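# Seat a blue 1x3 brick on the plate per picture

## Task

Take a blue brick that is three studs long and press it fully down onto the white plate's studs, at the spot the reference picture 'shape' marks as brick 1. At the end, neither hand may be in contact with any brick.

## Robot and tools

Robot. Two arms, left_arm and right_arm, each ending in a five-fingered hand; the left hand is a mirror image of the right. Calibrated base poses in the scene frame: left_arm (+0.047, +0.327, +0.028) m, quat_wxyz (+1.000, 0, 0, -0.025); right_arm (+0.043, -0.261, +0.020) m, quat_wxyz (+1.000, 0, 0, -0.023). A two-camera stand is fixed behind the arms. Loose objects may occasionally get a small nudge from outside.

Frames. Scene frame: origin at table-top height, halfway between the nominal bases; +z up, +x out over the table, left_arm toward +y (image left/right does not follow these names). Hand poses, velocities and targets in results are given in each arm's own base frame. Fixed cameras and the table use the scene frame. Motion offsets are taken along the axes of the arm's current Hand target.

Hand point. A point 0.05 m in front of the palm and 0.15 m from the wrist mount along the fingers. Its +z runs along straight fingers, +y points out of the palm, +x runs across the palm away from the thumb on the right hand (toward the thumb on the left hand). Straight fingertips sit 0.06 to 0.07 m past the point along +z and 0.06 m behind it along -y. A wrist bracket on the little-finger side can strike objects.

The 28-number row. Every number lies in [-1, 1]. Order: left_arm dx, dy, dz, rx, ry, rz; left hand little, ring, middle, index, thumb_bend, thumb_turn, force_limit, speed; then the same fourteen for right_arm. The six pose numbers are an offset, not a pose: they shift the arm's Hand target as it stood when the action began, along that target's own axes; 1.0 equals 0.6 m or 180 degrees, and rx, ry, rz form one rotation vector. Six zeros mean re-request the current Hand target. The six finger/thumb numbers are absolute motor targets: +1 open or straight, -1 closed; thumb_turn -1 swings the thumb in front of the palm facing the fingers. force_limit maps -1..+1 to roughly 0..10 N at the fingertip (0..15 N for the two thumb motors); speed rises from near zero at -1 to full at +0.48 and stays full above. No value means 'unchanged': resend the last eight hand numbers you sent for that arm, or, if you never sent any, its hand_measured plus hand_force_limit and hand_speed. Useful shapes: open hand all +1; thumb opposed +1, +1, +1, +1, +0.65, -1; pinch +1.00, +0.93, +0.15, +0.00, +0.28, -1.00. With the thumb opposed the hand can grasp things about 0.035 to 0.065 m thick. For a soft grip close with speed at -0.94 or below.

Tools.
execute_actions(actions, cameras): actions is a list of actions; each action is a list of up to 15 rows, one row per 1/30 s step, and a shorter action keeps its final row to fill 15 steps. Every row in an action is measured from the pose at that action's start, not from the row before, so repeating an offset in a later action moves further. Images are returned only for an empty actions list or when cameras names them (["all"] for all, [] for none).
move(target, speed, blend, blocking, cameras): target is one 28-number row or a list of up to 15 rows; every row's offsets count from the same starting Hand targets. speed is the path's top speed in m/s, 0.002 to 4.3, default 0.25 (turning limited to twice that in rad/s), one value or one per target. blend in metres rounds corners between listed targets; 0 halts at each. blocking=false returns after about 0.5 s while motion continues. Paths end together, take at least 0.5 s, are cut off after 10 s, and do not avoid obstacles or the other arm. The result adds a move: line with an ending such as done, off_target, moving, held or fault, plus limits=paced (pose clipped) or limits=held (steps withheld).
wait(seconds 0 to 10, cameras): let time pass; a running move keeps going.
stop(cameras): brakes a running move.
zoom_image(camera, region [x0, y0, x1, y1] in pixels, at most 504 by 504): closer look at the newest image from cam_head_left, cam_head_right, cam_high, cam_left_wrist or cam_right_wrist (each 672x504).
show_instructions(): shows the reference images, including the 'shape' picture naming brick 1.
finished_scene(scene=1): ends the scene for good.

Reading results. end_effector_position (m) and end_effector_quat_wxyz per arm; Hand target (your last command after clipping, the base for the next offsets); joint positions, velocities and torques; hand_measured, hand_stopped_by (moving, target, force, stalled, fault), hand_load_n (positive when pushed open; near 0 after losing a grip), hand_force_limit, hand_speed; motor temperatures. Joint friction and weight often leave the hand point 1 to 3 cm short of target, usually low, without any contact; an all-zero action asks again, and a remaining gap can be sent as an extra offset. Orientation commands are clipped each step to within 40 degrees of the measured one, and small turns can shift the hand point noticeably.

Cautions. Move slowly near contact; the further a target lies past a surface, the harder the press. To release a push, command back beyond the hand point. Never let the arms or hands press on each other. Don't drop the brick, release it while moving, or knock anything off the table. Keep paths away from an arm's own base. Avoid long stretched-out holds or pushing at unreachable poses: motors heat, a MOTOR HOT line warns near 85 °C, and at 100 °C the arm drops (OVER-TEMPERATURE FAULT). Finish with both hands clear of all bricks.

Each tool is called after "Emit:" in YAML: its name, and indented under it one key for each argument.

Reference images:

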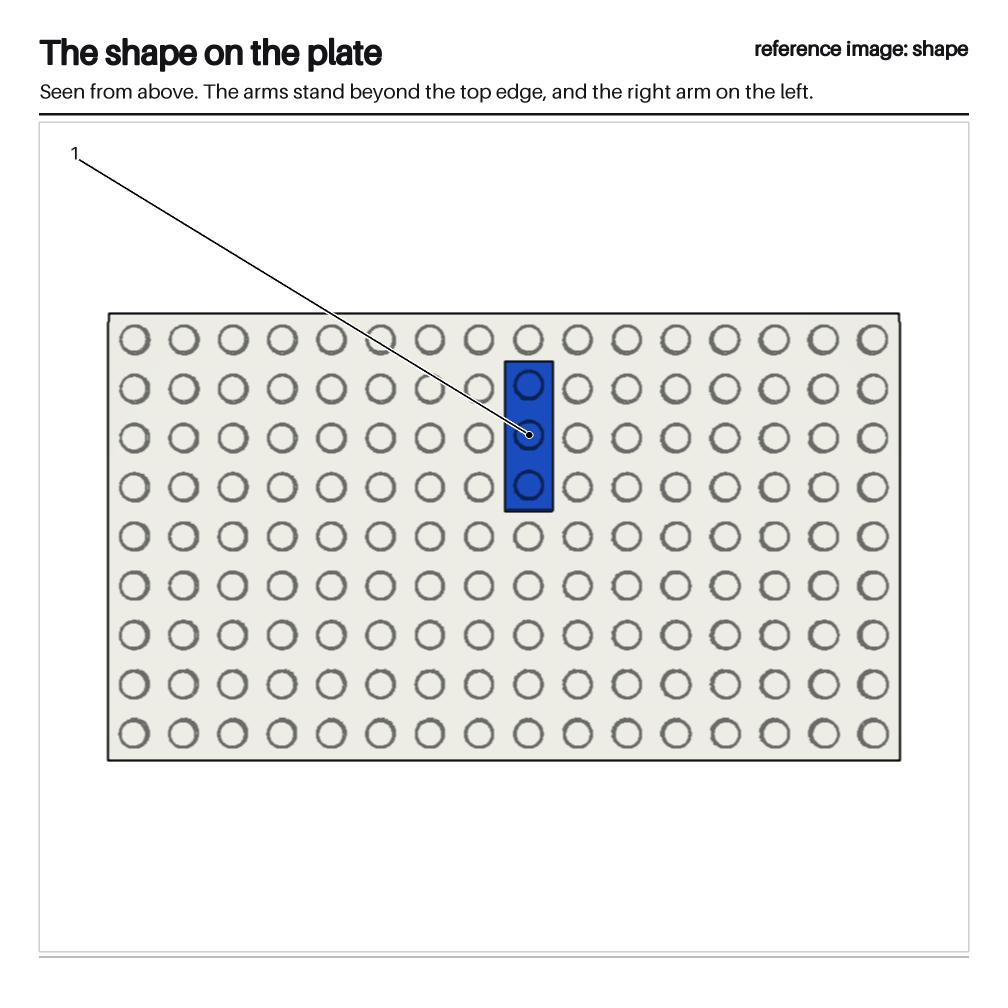

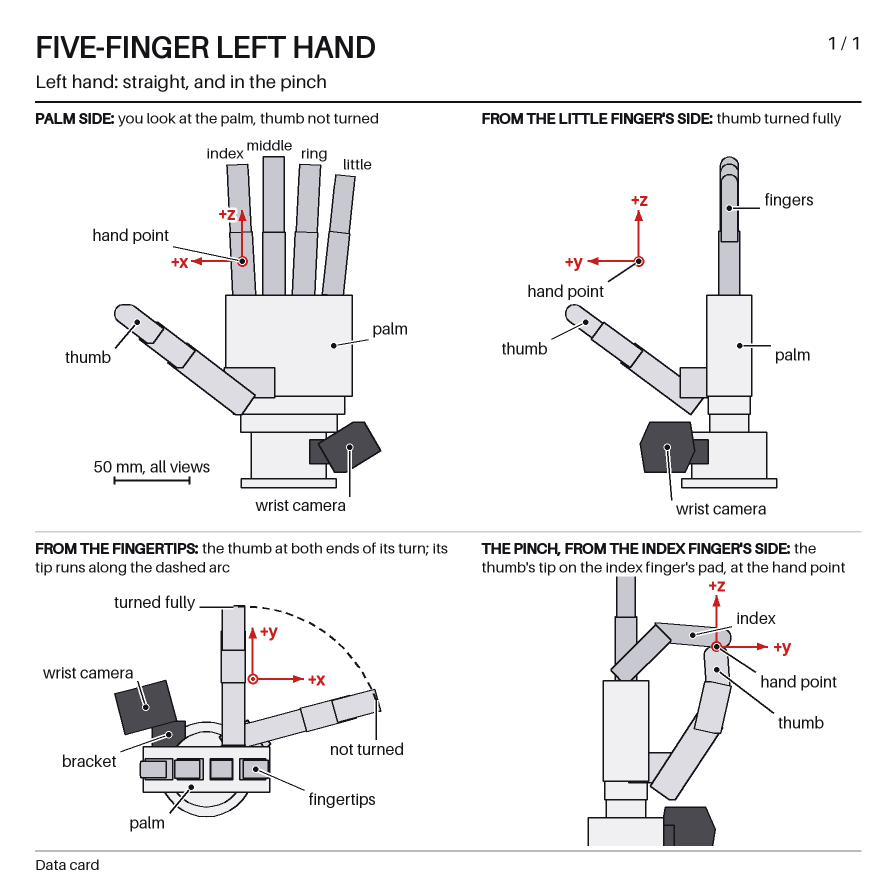

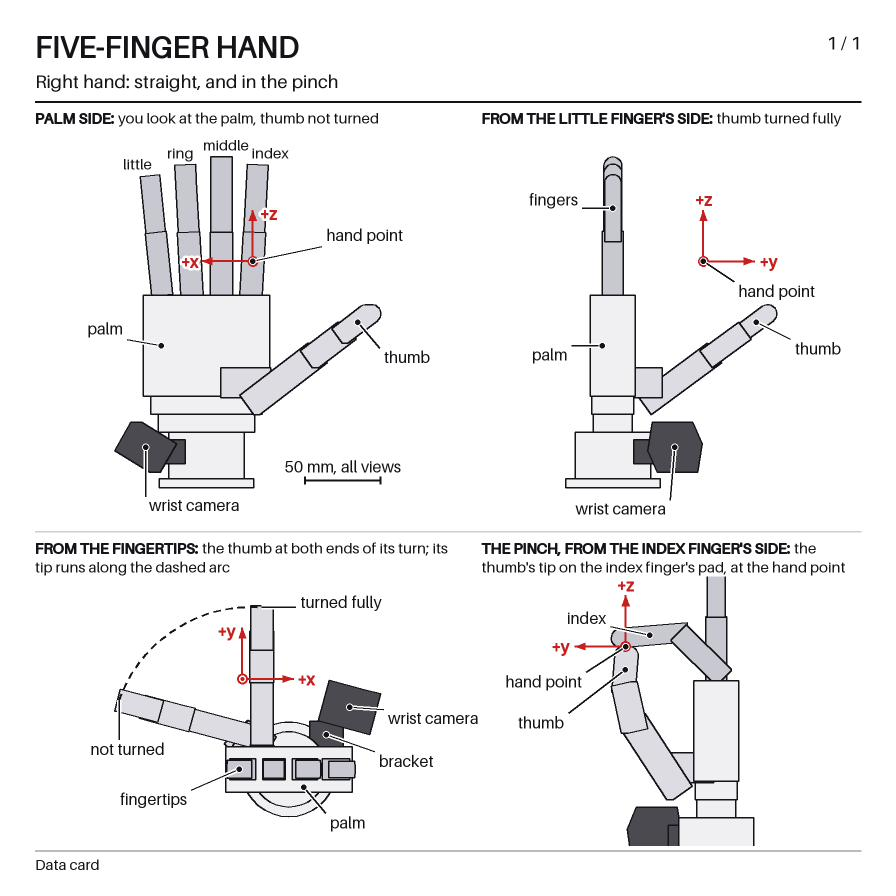

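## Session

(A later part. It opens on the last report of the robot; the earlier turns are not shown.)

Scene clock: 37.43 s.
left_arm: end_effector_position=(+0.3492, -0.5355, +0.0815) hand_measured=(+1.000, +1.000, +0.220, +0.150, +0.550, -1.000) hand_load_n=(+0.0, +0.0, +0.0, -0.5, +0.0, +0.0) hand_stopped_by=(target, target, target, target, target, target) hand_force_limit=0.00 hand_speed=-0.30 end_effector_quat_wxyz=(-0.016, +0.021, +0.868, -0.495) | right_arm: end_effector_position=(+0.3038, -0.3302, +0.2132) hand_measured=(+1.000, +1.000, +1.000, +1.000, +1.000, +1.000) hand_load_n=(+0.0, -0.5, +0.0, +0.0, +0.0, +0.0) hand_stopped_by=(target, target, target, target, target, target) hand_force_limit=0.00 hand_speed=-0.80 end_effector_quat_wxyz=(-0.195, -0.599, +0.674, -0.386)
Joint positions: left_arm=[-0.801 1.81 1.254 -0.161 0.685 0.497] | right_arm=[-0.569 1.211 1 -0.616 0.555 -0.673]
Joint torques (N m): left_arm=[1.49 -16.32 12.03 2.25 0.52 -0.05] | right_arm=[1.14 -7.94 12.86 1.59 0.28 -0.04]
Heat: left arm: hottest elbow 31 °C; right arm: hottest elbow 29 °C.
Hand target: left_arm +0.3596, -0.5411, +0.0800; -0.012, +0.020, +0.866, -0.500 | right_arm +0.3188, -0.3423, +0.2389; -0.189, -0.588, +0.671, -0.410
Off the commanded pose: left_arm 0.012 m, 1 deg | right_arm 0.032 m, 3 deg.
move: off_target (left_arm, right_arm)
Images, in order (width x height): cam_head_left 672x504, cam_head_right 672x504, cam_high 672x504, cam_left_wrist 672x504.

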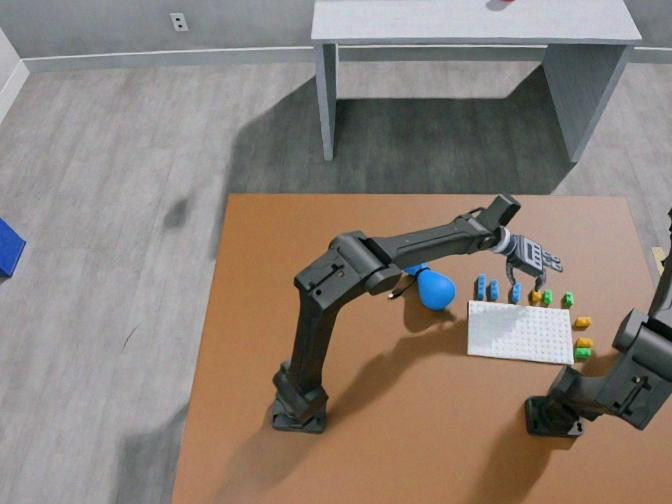

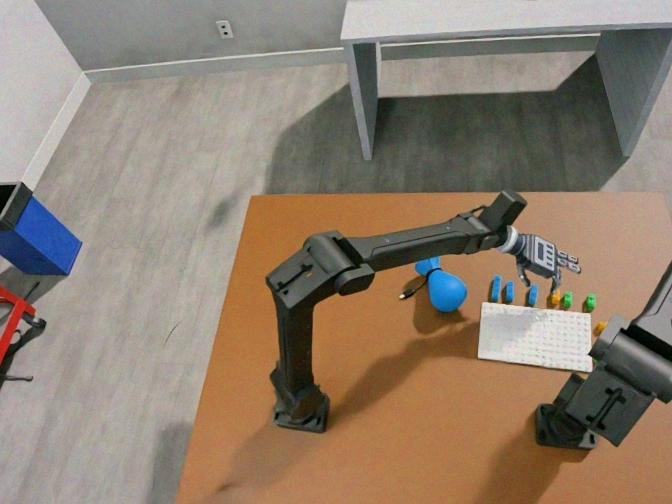

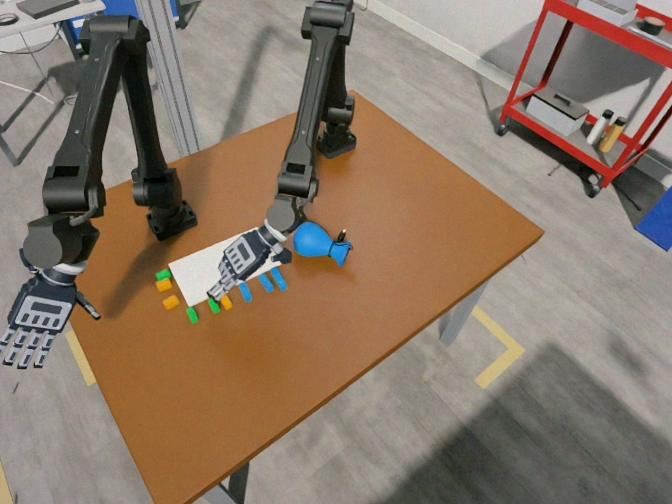

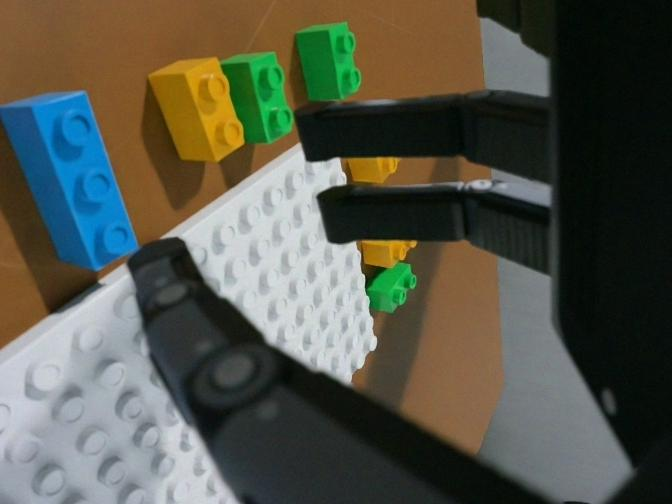

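Emit:
move:
  target: [-0.015,0.0597,0.0134,0,0,0,1,1,0.22,0.15,0.55,-1,0,-0.3,0,0,0,0,0,0,1,1,1,1,1,1,0,-0.8]
  speed: 0.1
  cameras: ["cam_head_left", "cam_head_right", "cam_high", "cam_left_wrist"]

Scene clock: 41.27 s.
left_arm: end_effector_position=(+0.3683, -0.5343, +0.0681) hand_measured=(+1.000, +1.000, +0.220, +0.150, +0.550, -1.000) hand_load_n=(+0.0, -0.5, +0.0, +0.0, +0.0, +0.0) hand_stopped_by=(target, target, target, target, target, target) hand_force_limit=0.00 hand_speed=-0.30 end_effector_quat_wxyz=(-0.006, +0.020, +0.861, -0.508) | right_arm: end_effector_position=(+0.3038, -0.3302, +0.2132) hand_measured=(+1.000, +1.000, +1.000, +1.000, +1.000, +1.000) hand_load_n=(+0.0, +0.0, +0.0, +0.0, +0.0, -0.5) hand_stopped_by=(target, target, target, target, target, target) hand_force_limit=0.00 hand_speed=-0.80 end_effector_quat_wxyz=(-0.195, -0.599, +0.674, -0.386)
Joint positions: left_arm=[-0.774 1.848 1.254 -0.094 0.705 0.5] | right_arm=[-0.569 1.211 1 -0.616 0.555 -0.673]
Joint torques (N m): left_arm=[2.67 -17.03 8.81 2.45 0.52 0.16] | right_arm=[0.91 -8.06 12.89 1.58 0.28 -0.03]
Heat: left arm: hottest elbow 30 °C; right arm: hottest elbow 29 °C.
Hand target: left_arm +0.3690, -0.5307, +0.0449; -0.012, +0.020, +0.866, -0.500 | right_arm +0.3188, -0.3423, +0.2389; -0.189, -0.588, +0.671, -0.410
Off the commanded pose: left_arm 0.023 m, 1 deg | right_arm 0.032 m, 3 deg.
move: off_target (left_arm, right_arm)
Images, in order (width x height): cam_head_left 672x504, cam_head_right 672x504, cam_high 672x504, cam_left_wrist 672x504.

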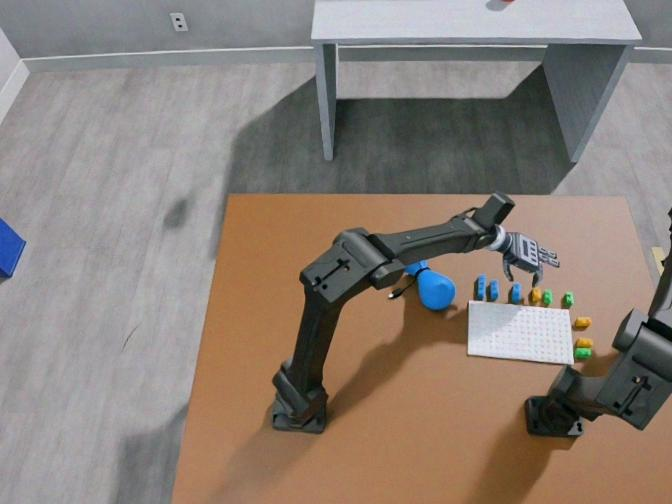

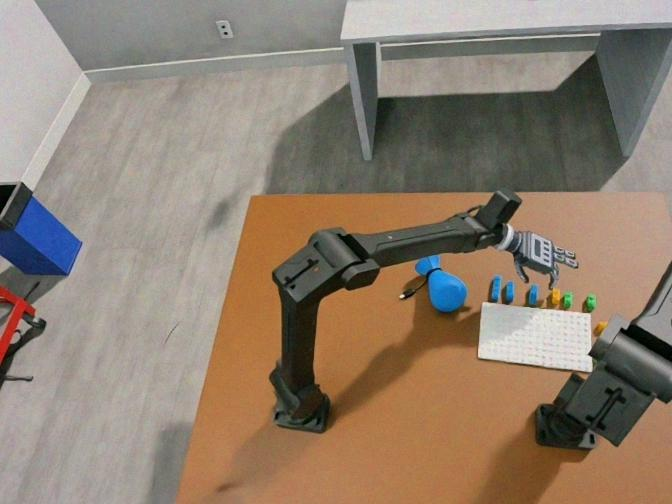

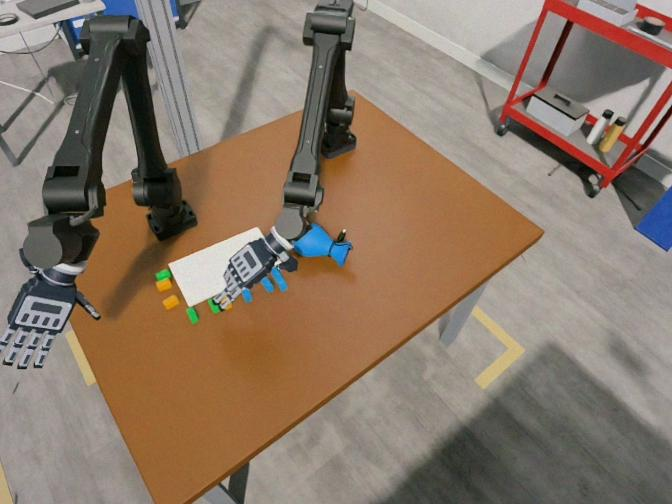

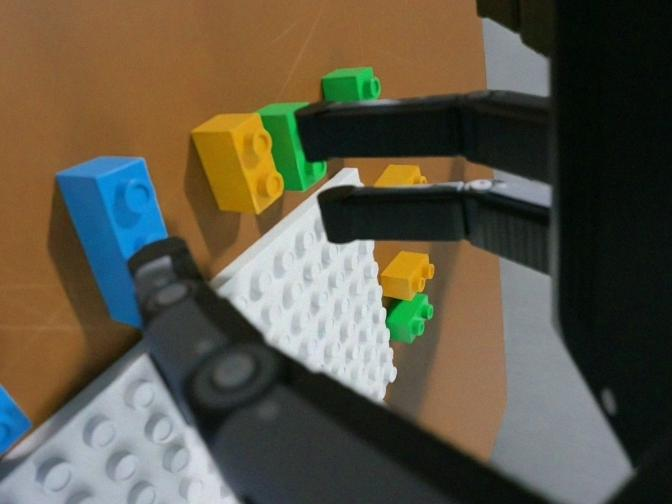

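Emit:
zoom_image:
  camera: "cam_head_left"
  region: [470, 210, 600, 320]

Emit:
zoom_image:
  camera: "cam_head_right"
  region: [480, 210, 610, 320]

Emit:
zoom_image:
  camera: "cam_high"
  region: [180, 210, 310, 330]

Scaled by 3.877 from the camera's 672x504 image, which has a finer 960x720 frame.

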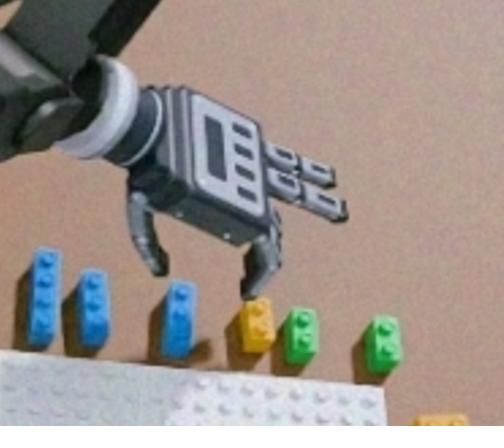

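Scaled by 3.877 from the camera's 672x504 image, which has a finer 960x720 frame.

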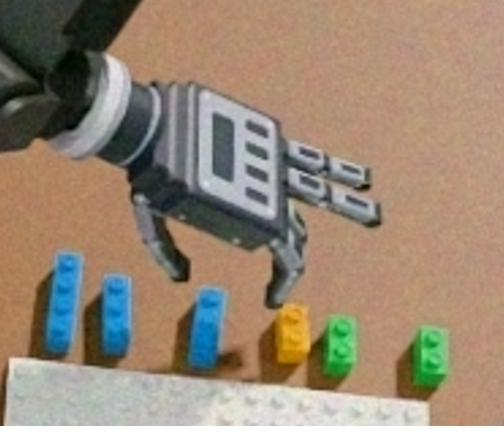

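Scaled by 3.877 from the camera's 672x504 image, which has a finer 960x720 frame.

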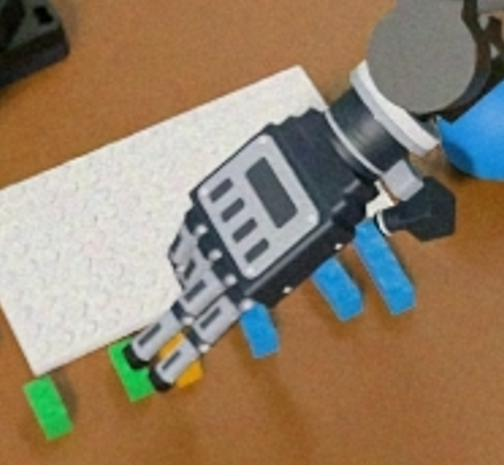

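Emit:
move:
  target: [0.005,0.0288,0.0168,0,0,0,1,1,0.22,0.15,0.55,-1,0,-0.3,0,0,0,0,0,0,1,1,1,1,1,1,0,-0.8]
  speed: 0.08
  cameras: ["cam_head_left", "cam_head_right", "cam_left_wrist"]

Scene clock: 44.17 s.
left_arm: end_effector_position=(+0.3670, -0.5329, +0.0478) hand_measured=(+1.000, +1.000, +0.220, +0.150, +0.550, -1.000) hand_load_n=(+0.0, +0.0, +0.0, +0.0, +0.0, +0.0) hand_stopped_by=(target, target, target, target, target, target) hand_force_limit=0.00 hand_speed=-0.30 end_effector_quat_wxyz=(-0.006, +0.021, +0.861, -0.508) | right_arm: end_effector_position=(+0.3038, -0.3302, +0.2132) hand_measured=(+1.000, +1.000, +1.000, +1.000, +1.000, +1.000) hand_load_n=(+0.0, +0.0, +0.0, +0.0, +0.0, +0.0) hand_stopped_by=(target, target, target, target, target, target) hand_force_limit=0.00 hand_speed=-0.80 end_effector_quat_wxyz=(-0.195, -0.599, +0.674, -0.386)
Joint positions: left_arm=[-0.774 1.875 1.23 -0.043 0.705 0.501] | right_arm=[-0.569 1.211 1 -0.616 0.555 -0.673]
Joint torques (N m): left_arm=[2.32 -16.26 8.65 2.15 0.36 0.08] | right_arm=[1.03 -8 12.89 1.61 0.28 -0.04]
Heat: left arm: hottest elbow 30 °C; right arm: hottest elbow 30 °C.
Hand target: left_arm +0.3660, -0.5306, +0.0250; -0.011, +0.020, +0.866, -0.500 | right_arm +0.3188, -0.3423, +0.2389; -0.189, -0.588, +0.671, -0.410
Off the commanded pose: left_arm 0.023 m, 1 deg | right_arm 0.032 m, 3 deg.
move: off_target (left_arm, right_arm)
Images, in order (width x height): cam_head_left 672x504, cam_head_right 672x504, cam_left_wrist 672x504.

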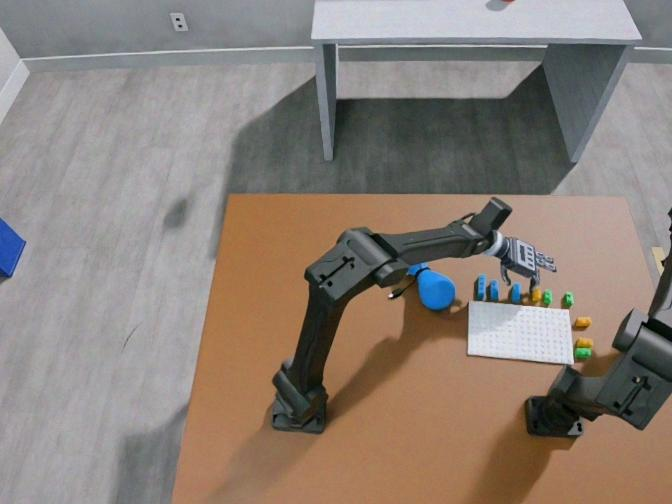

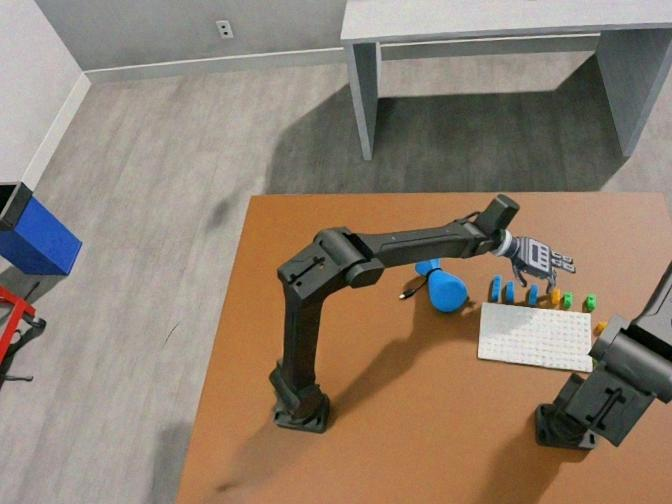

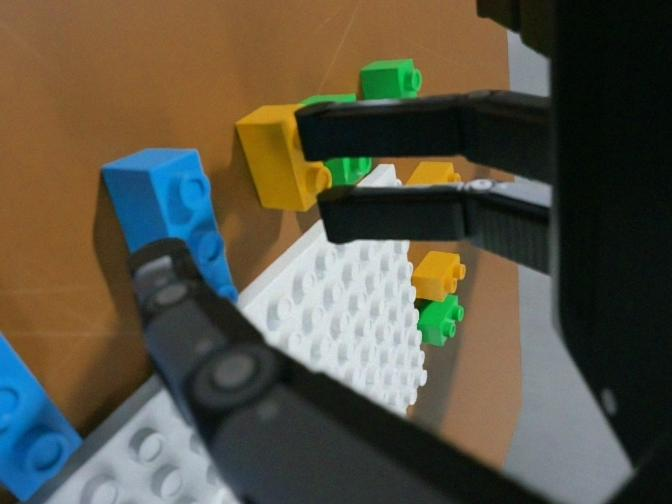

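Emit:
zoom_image:
  camera: "cam_head_left"
  region: [480, 230, 580, 310]

Emit:
zoom_image:
  camera: "cam_head_right"
  region: [495, 230, 595, 310]

Scaled by 5.040 from the camera's 672x504 image, which has a finer 960x720 frame.

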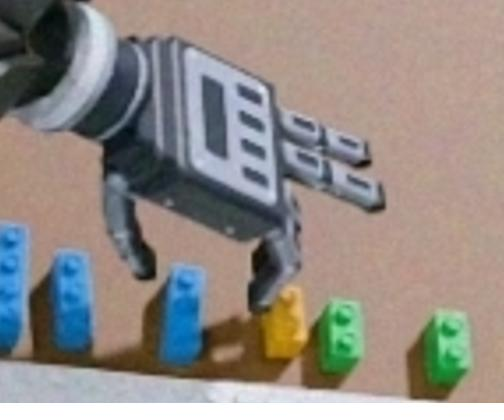

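Scaled by 5.040 from the camera's 672x504 image, which has a finer 960x720 frame.

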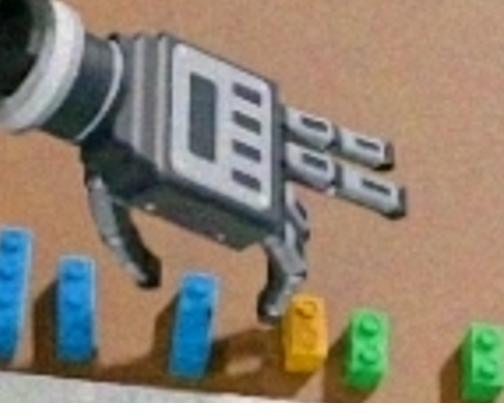

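Emit:
move:
  target: [0.0143,0.0223,0.0012,0,0,0,1,1,0.22,0.15,0.55,-1,0,-0.3,0,0,0,0,0,0,1,1,1,1,1,1,0,-0.8]
  speed: 0.08
  cameras: ["cam_head_left", "cam_head_right", "cam_left_wrist"]

Emit:
zoom_image:
  camera: "cam_head_left"
  region: [480, 230, 580, 310]

Emit:
zoom_image:
  camera: "cam_head_right"
  region: [495, 230, 595, 310]

Scene clock: 46.90 s.
left_arm: end_effector_position=(+0.3607, -0.5268, +0.0362) hand_measured=(+1.000, +1.000, +0.220, +0.150, +0.550, -1.000) hand_load_n=(+0.0, +0.0, +0.0, +0.0, -0.5, +0.0) hand_stopped_by=(target, target, target, target, target, target) hand_force_limit=0.00 hand_speed=-0.30 end_effector_quat_wxyz=(-0.005, +0.021, +0.861, -0.509) | right_arm: end_effector_position=(+0.3038, -0.3302, +0.2132) hand_measured=(+1.000, +1.000, +1.000, +1.000, +1.000, +1.000) hand_load_n=(+0.0, +0.0, +0.0, +0.0, +0.0, +0.0) hand_stopped_by=(target, target, target, target, target, target) hand_force_limit=0.00 hand_speed=-0.80 end_effector_quat_wxyz=(-0.195, -0.599, +0.674, -0.386)
Joint positions: left_arm=[-0.774 1.875 1.19 0 0.705 0.501] | right_arm=[-0.569 1.211 1 -0.616 0.555 -0.673]
Joint torques (N m): left_arm=[2.02 -16.44 8.25 2.14 0.36 0.12] | right_arm=[1.14 -8 12.92 1.59 0.28 -0.03]
Heat: left arm: hottest elbow 30 °C; right arm: hottest elbow 30 °C.
Hand target: left_arm +0.3578, -0.5242, +0.0131; -0.011, +0.020, +0.866, -0.500 | right_arm +0.3188, -0.3423, +0.2389; -0.189, -0.588, +0.671, -0.410
Off the commanded pose: left_arm 0.023 m, 1 deg | right_arm 0.032 m, 3 deg.
move: off_target (left_arm, right_arm)
Images, in order (width x height): cam_head_left 672x504, cam_head_right 672x504, cam_left_wrist 672x504.

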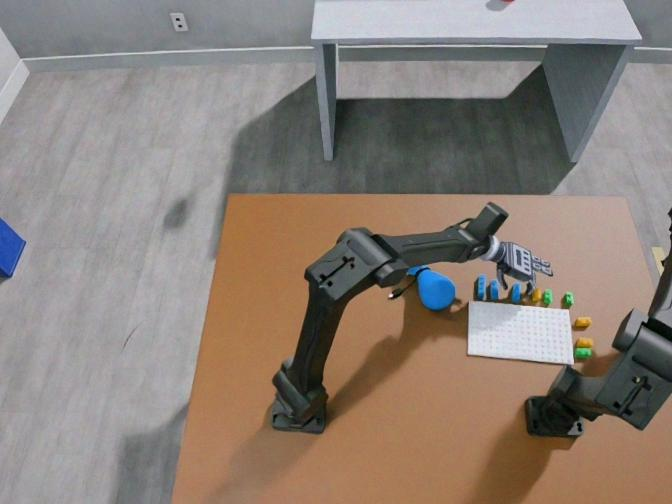

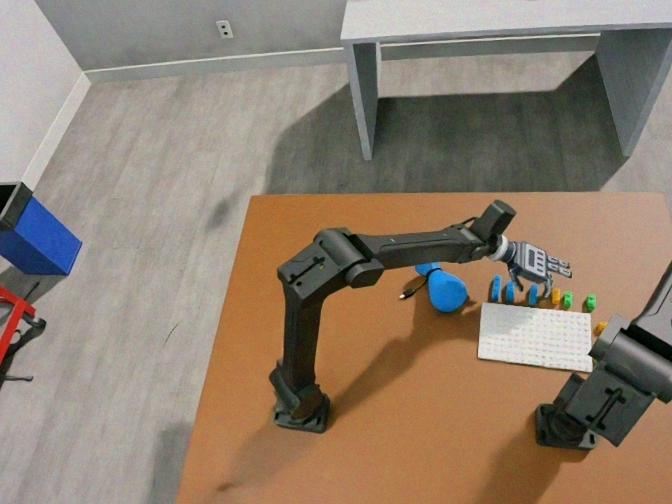

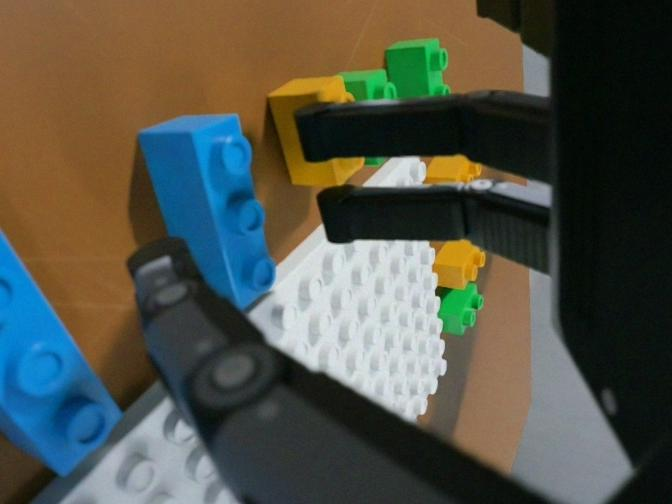

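Scaled by 5.040 from the camera's 672x504 image, which has a finer 960x720 frame.

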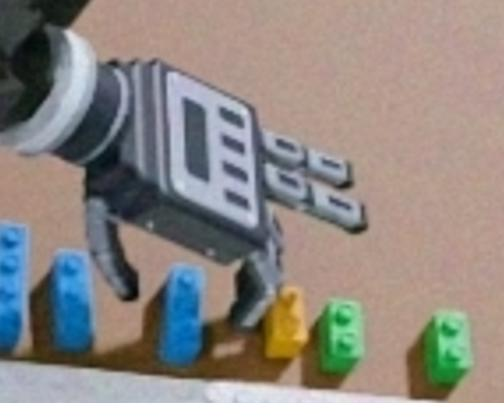

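Scaled by 5.040 from the camera's 672x504 image, which has a finer 960x720 frame.

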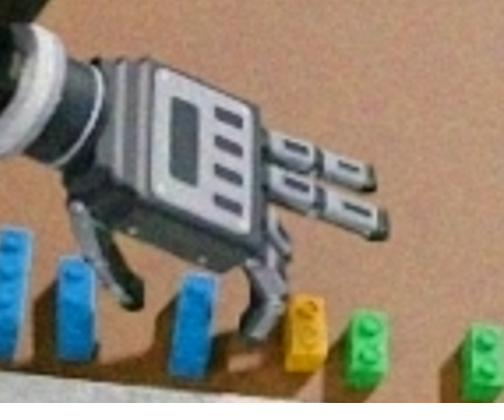

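Emit:
move:
  target: [0.0053,0.014,0.0057,0,0,0,1,1,0.22,0.15,0.55,-1,0,-0.3,0,0,0,0,0,0,1,1,1,1,1,1,0,-0.8]
  speed: 0.05
  cameras: ["cam_head_left", "cam_head_right", "cam_left_wrist"]

Emit:
zoom_image:
  camera: "cam_head_left"
  region: [480, 230, 580, 310]

Emit:
zoom_image:
  camera: "cam_left_wrist"
  region: [60, 40, 400, 340]

Scene clock: 49.47 s.
left_arm: end_effector_position=(+0.3589, -0.5247, +0.0282) hand_measured=(+1.000, +1.000, +0.220, +0.150, +0.550, -1.000) hand_load_n=(+0.0, +0.0, +0.0, +0.0, +0.0, +0.0) hand_stopped_by=(target, target, target, target, target, target) hand_force_limit=0.00 hand_speed=-0.30 end_effector_quat_wxyz=(-0.004, +0.021, +0.860, -0.509) | right_arm: end_effector_position=(+0.3038, -0.3302, +0.2132) hand_measured=(+1.000, +1.000, +1.000, +1.000, +1.000, +1.000) hand_load_n=(-0.5, +0.0, -0.5, +0.0, +0.0, +0.0) hand_stopped_by=(target, target, target, target, target, target) hand_force_limit=0.00 hand_speed=-0.80 end_effector_quat_wxyz=(-0.195, -0.599, +0.674, -0.386)
Joint positions: left_arm=[-0.774 1.882 1.174 0.026 0.703 0.501] | right_arm=[-0.569 1.211 1 -0.616 0.555 -0.673]
Joint torques (N m): left_arm=[1.08 -16.15 7.91 2.19 0.37 0.08] | right_arm=[1.14 -7.88 12.88 1.59 0.27 -0.03]
Heat: left arm: hottest elbow 30 °C; right arm: hottest elbow 30 °C.
Hand target: left_arm +0.3546, -0.5228, +0.0041; -0.011, +0.020, +0.866, -0.500 | right_arm +0.3188, -0.3423, +0.2389; -0.189, -0.588, +0.671, -0.410
Off the commanded pose: left_arm 0.024 m, 2 deg | right_arm 0.032 m, 3 deg.
move: off_target (left_arm, right_arm)
Images, in order (width x height): cam_head_left 672x504, cam_head_right 672x504, cam_left_wrist 672x504.

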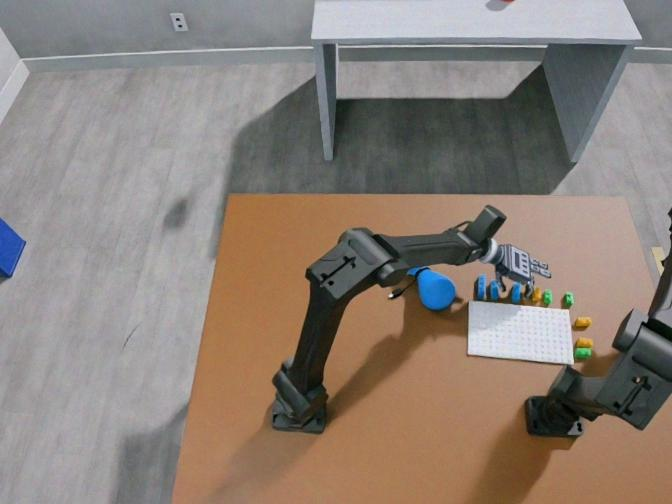

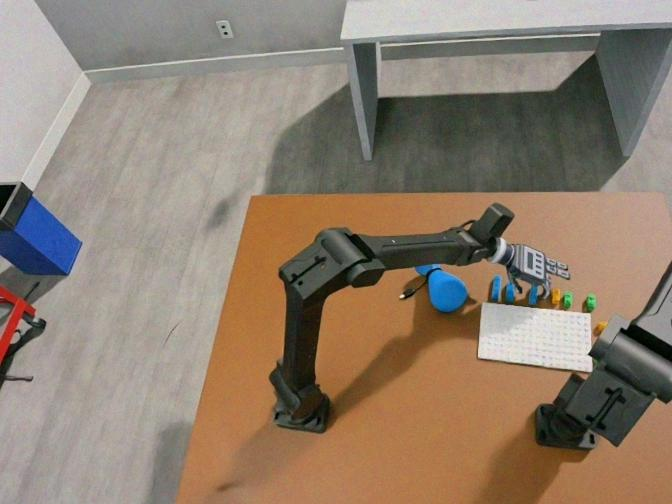

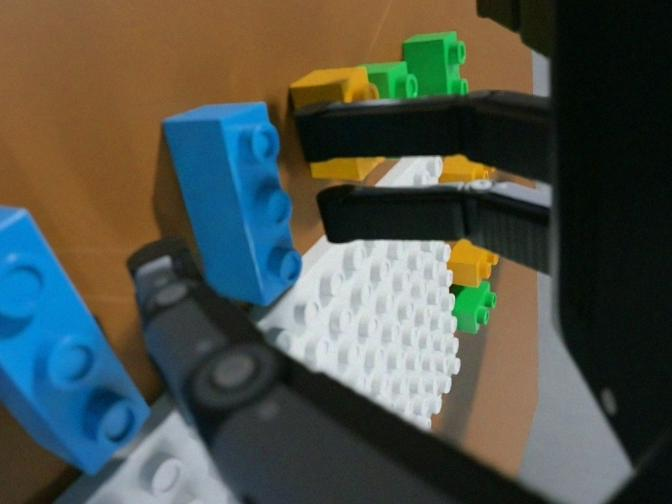

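Scaled by 5.040 from the camera's 672x504 image, which has a finer 960x720 frame.

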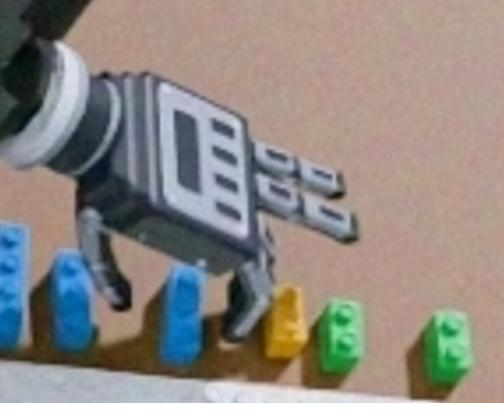

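Scaled by 1.482 from the camera's 672x504 image, which has a finer 960x720 frame.

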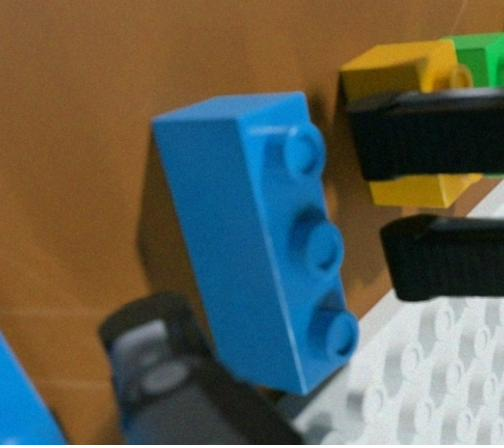

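Emit:
move:
  target: [0.004,0.0043,0.0025,0,0,0,1,1,0.15,0.08,0.42,-1,-0.4,-0.9,0,0,0,0,0,0,1,1,1,1,1,1,0,-0.8]
  speed: 0.05
  cameras: ["cam_head_left", "cam_head_right", "cam_left_wrist"]

Emit:
zoom_image:
  camera: "cam_head_left"
  region: [480, 230, 580, 310]

Emit:
zoom_image:
  camera: "cam_head_right"
  region: [495, 230, 595, 310]

Emit:
zoom_image:
  camera: "cam_left_wrist"
  region: [60, 40, 400, 340]

Scene clock: 52.03 s.
left_arm: end_effector_position=(+0.3587, -0.5240, +0.0260) hand_measured=(+1.000, +1.000, +0.150, +0.080, +0.420, -1.000) hand_load_n=(+0.0, +0.0, +0.0, +0.0, +0.0, +0.0) hand_stopped_by=(target, target, target, target, target, target) hand_force_limit=-0.40 hand_speed=-0.90 end_effector_quat_wxyz=(-0.002, +0.021, +0.860, -0.510) | right_arm: end_effector_position=(+0.3038, -0.3302, +0.2132) hand_measured=(+1.000, +1.000, +1.000, +1.000, +1.000, +1.000) hand_load_n=(+0.0, +0.0, +0.0, +0.0, +0.0, +0.0) hand_stopped_by=(target, target, target, target, target, target) hand_force_limit=0.00 hand_speed=-0.80 end_effector_quat_wxyz=(-0.195, -0.599, +0.674, -0.386)
Joint positions: left_arm=[-0.774 1.883 1.167 0.038 0.701 0.501] | right_arm=[-0.569 1.211 1 -0.616 0.555 -0.673]
Joint torques (N m): left_arm=[1.96 -16.09 7.69 2.09 0.37 0.03] | right_arm=[1.03 -7.88 12.86 1.62 0.27 -0.04]
Heat: left arm: hottest elbow 30 °C; right arm: hottest elbow 30 °C.
Hand target: left_arm +0.3523, -0.5227, +0.0011; -0.011, +0.020, +0.866, -0.500 | right_arm +0.3188, -0.3423, +0.2389; -0.189, -0.588, +0.671, -0.410
Off the commanded pose: left_arm 0.026 m, 2 deg | right_arm 0.032 m, 3 deg.
move: off_target (left_arm, right_arm)
Images, in order (width x height): cam_head_left 672x504, cam_head_right 672x504, cam_left_wrist 672x504.

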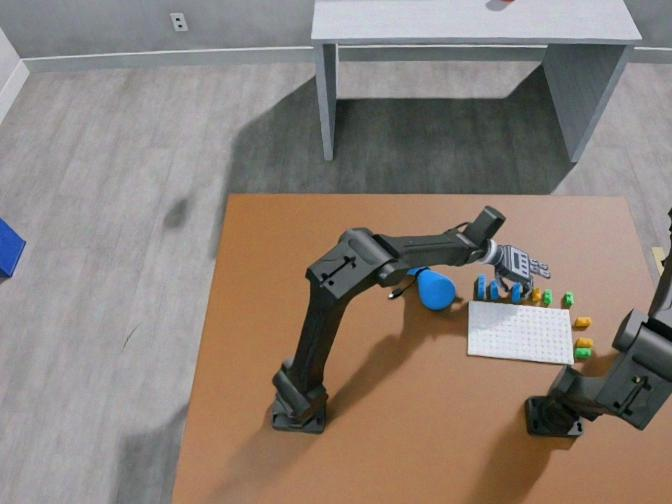

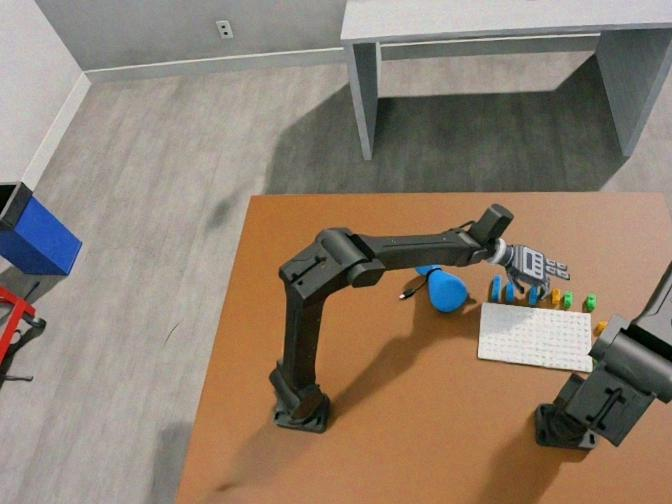

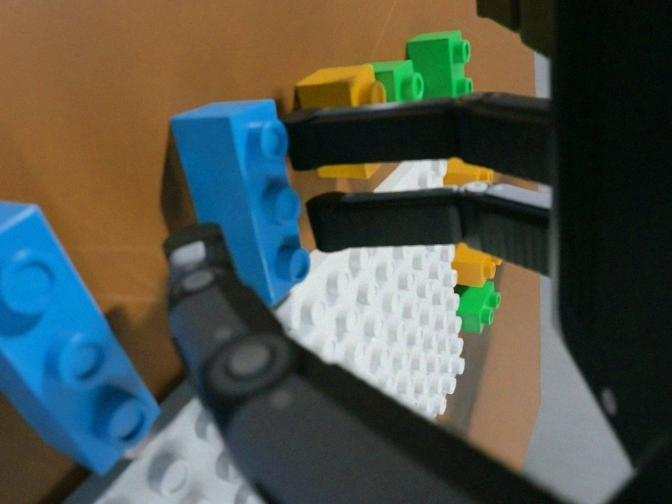

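Scaled by 5.040 from the camera's 672x504 image, which has a finer 960x720 frame.

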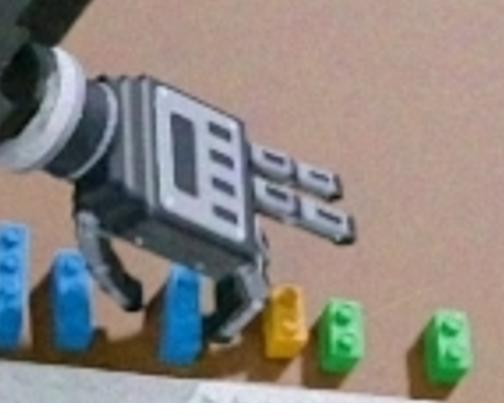

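Scaled by 5.040 from the camera's 672x504 image, which has a finer 960x720 frame.

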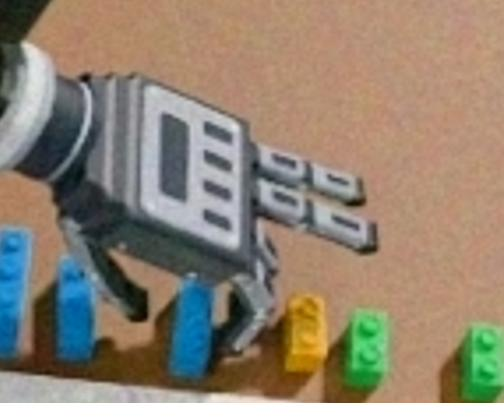

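Scaled by 1.482 from the camera's 672x504 image, which has a finer 960x720 frame.

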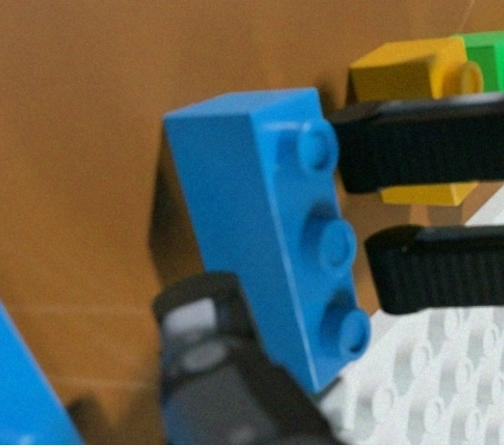

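Emit:
move:
  target: [0,0,0,0,0,0,1,1,-0.2,-0.2,0.33,-1,-0.4,-0.94,0,0,0,0,0,0,1,1,1,1,1,1,0,-0.8]
  speed: 0.05
  cameras: ["cam_head_left", "cam_left_wrist"]

Emit:
zoom_image:
  camera: "cam_head_left"
  region: [480, 230, 580, 310]

Emit:
zoom_image:
  camera: "cam_left_wrist"
  region: [60, 40, 400, 340]

Scene clock: 54.87 s.
left_arm: end_effector_position=(+0.3589, -0.5256, +0.0271) hand_measured=(+1.000, +1.000, -0.200, -0.200, +0.330, -1.000) hand_load_n=(+0.0, +0.0, +1.5, +0.0, +1.5, +0.0) hand_stopped_by=(target, target, target, target, target, target) hand_force_limit=-0.40 hand_speed=-0.94 end_effector_quat_wxyz=(+0.000, +0.024, +0.858, -0.512) | right_arm: end_effector_position=(+0.3038, -0.3302, +0.2132) hand_measured=(+1.000, +1.000, +1.000, +1.000, +1.000, +1.000) hand_load_n=(+0.0, +0.0, +0.0, +0.0, +0.0, +0.0) hand_stopped_by=(target, target, target, target, target, target) hand_force_limit=0.00 hand_speed=-0.80 end_effector_quat_wxyz=(-0.195, -0.599, +0.674, -0.386)
Joint positions: left_arm=[-0.775 1.883 1.167 0.046 0.701 0.501] | right_arm=[-0.569 1.211 1 -0.616 0.555 -0.673]
Joint torques (N m): left_arm=[2.02 -15.33 8.01 1.78 0.29 0.05] | right_arm=[1.14 -7.88 12.89 1.61 0.28 -0.04]
Heat: left arm: hottest elbow 30 °C; right arm: hottest elbow 31 °C.
Hand target: left_arm +0.3524, -0.5227, +0.0011; -0.011, +0.020, +0.866, -0.500 | right_arm +0.3188, -0.3423, +0.2389; -0.189, -0.588, +0.671, -0.410
Off the commanded pose: left_arm 0.027 m, 2 deg | right_arm 0.032 m, 3 deg.
move: off_target (left_arm, right_arm)
Images, in order (width x height): cam_head_left 672x504, cam_left_wrist 672x504.

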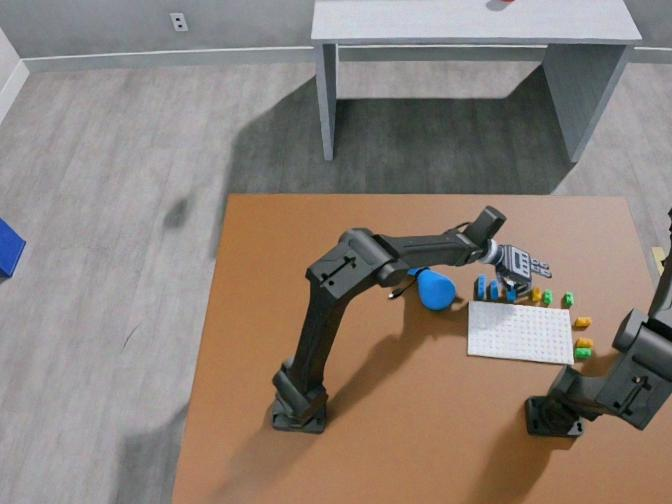

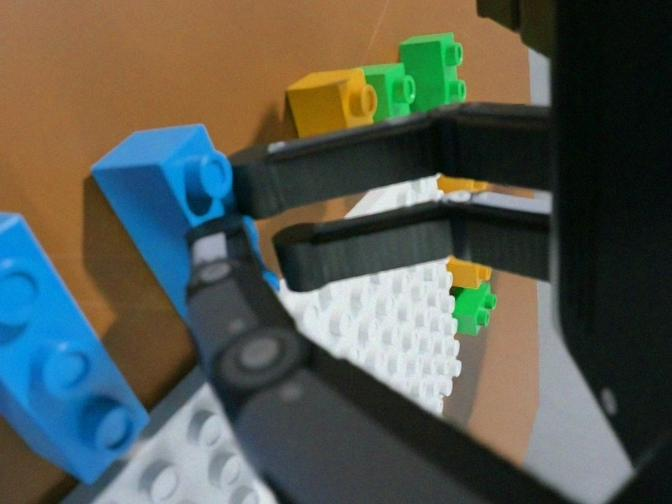

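Scaled by 5.040 from the camera's 672x504 image, which has a finer 960x720 frame.

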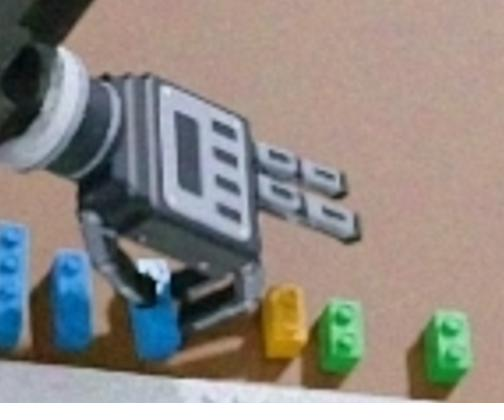

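Scaled by 1.482 from the camera's 672x504 image, which has a finer 960x720 frame.

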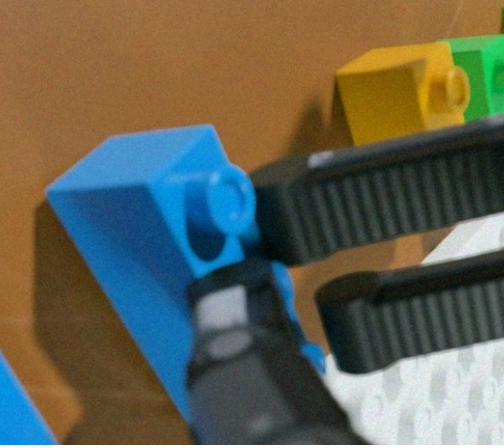

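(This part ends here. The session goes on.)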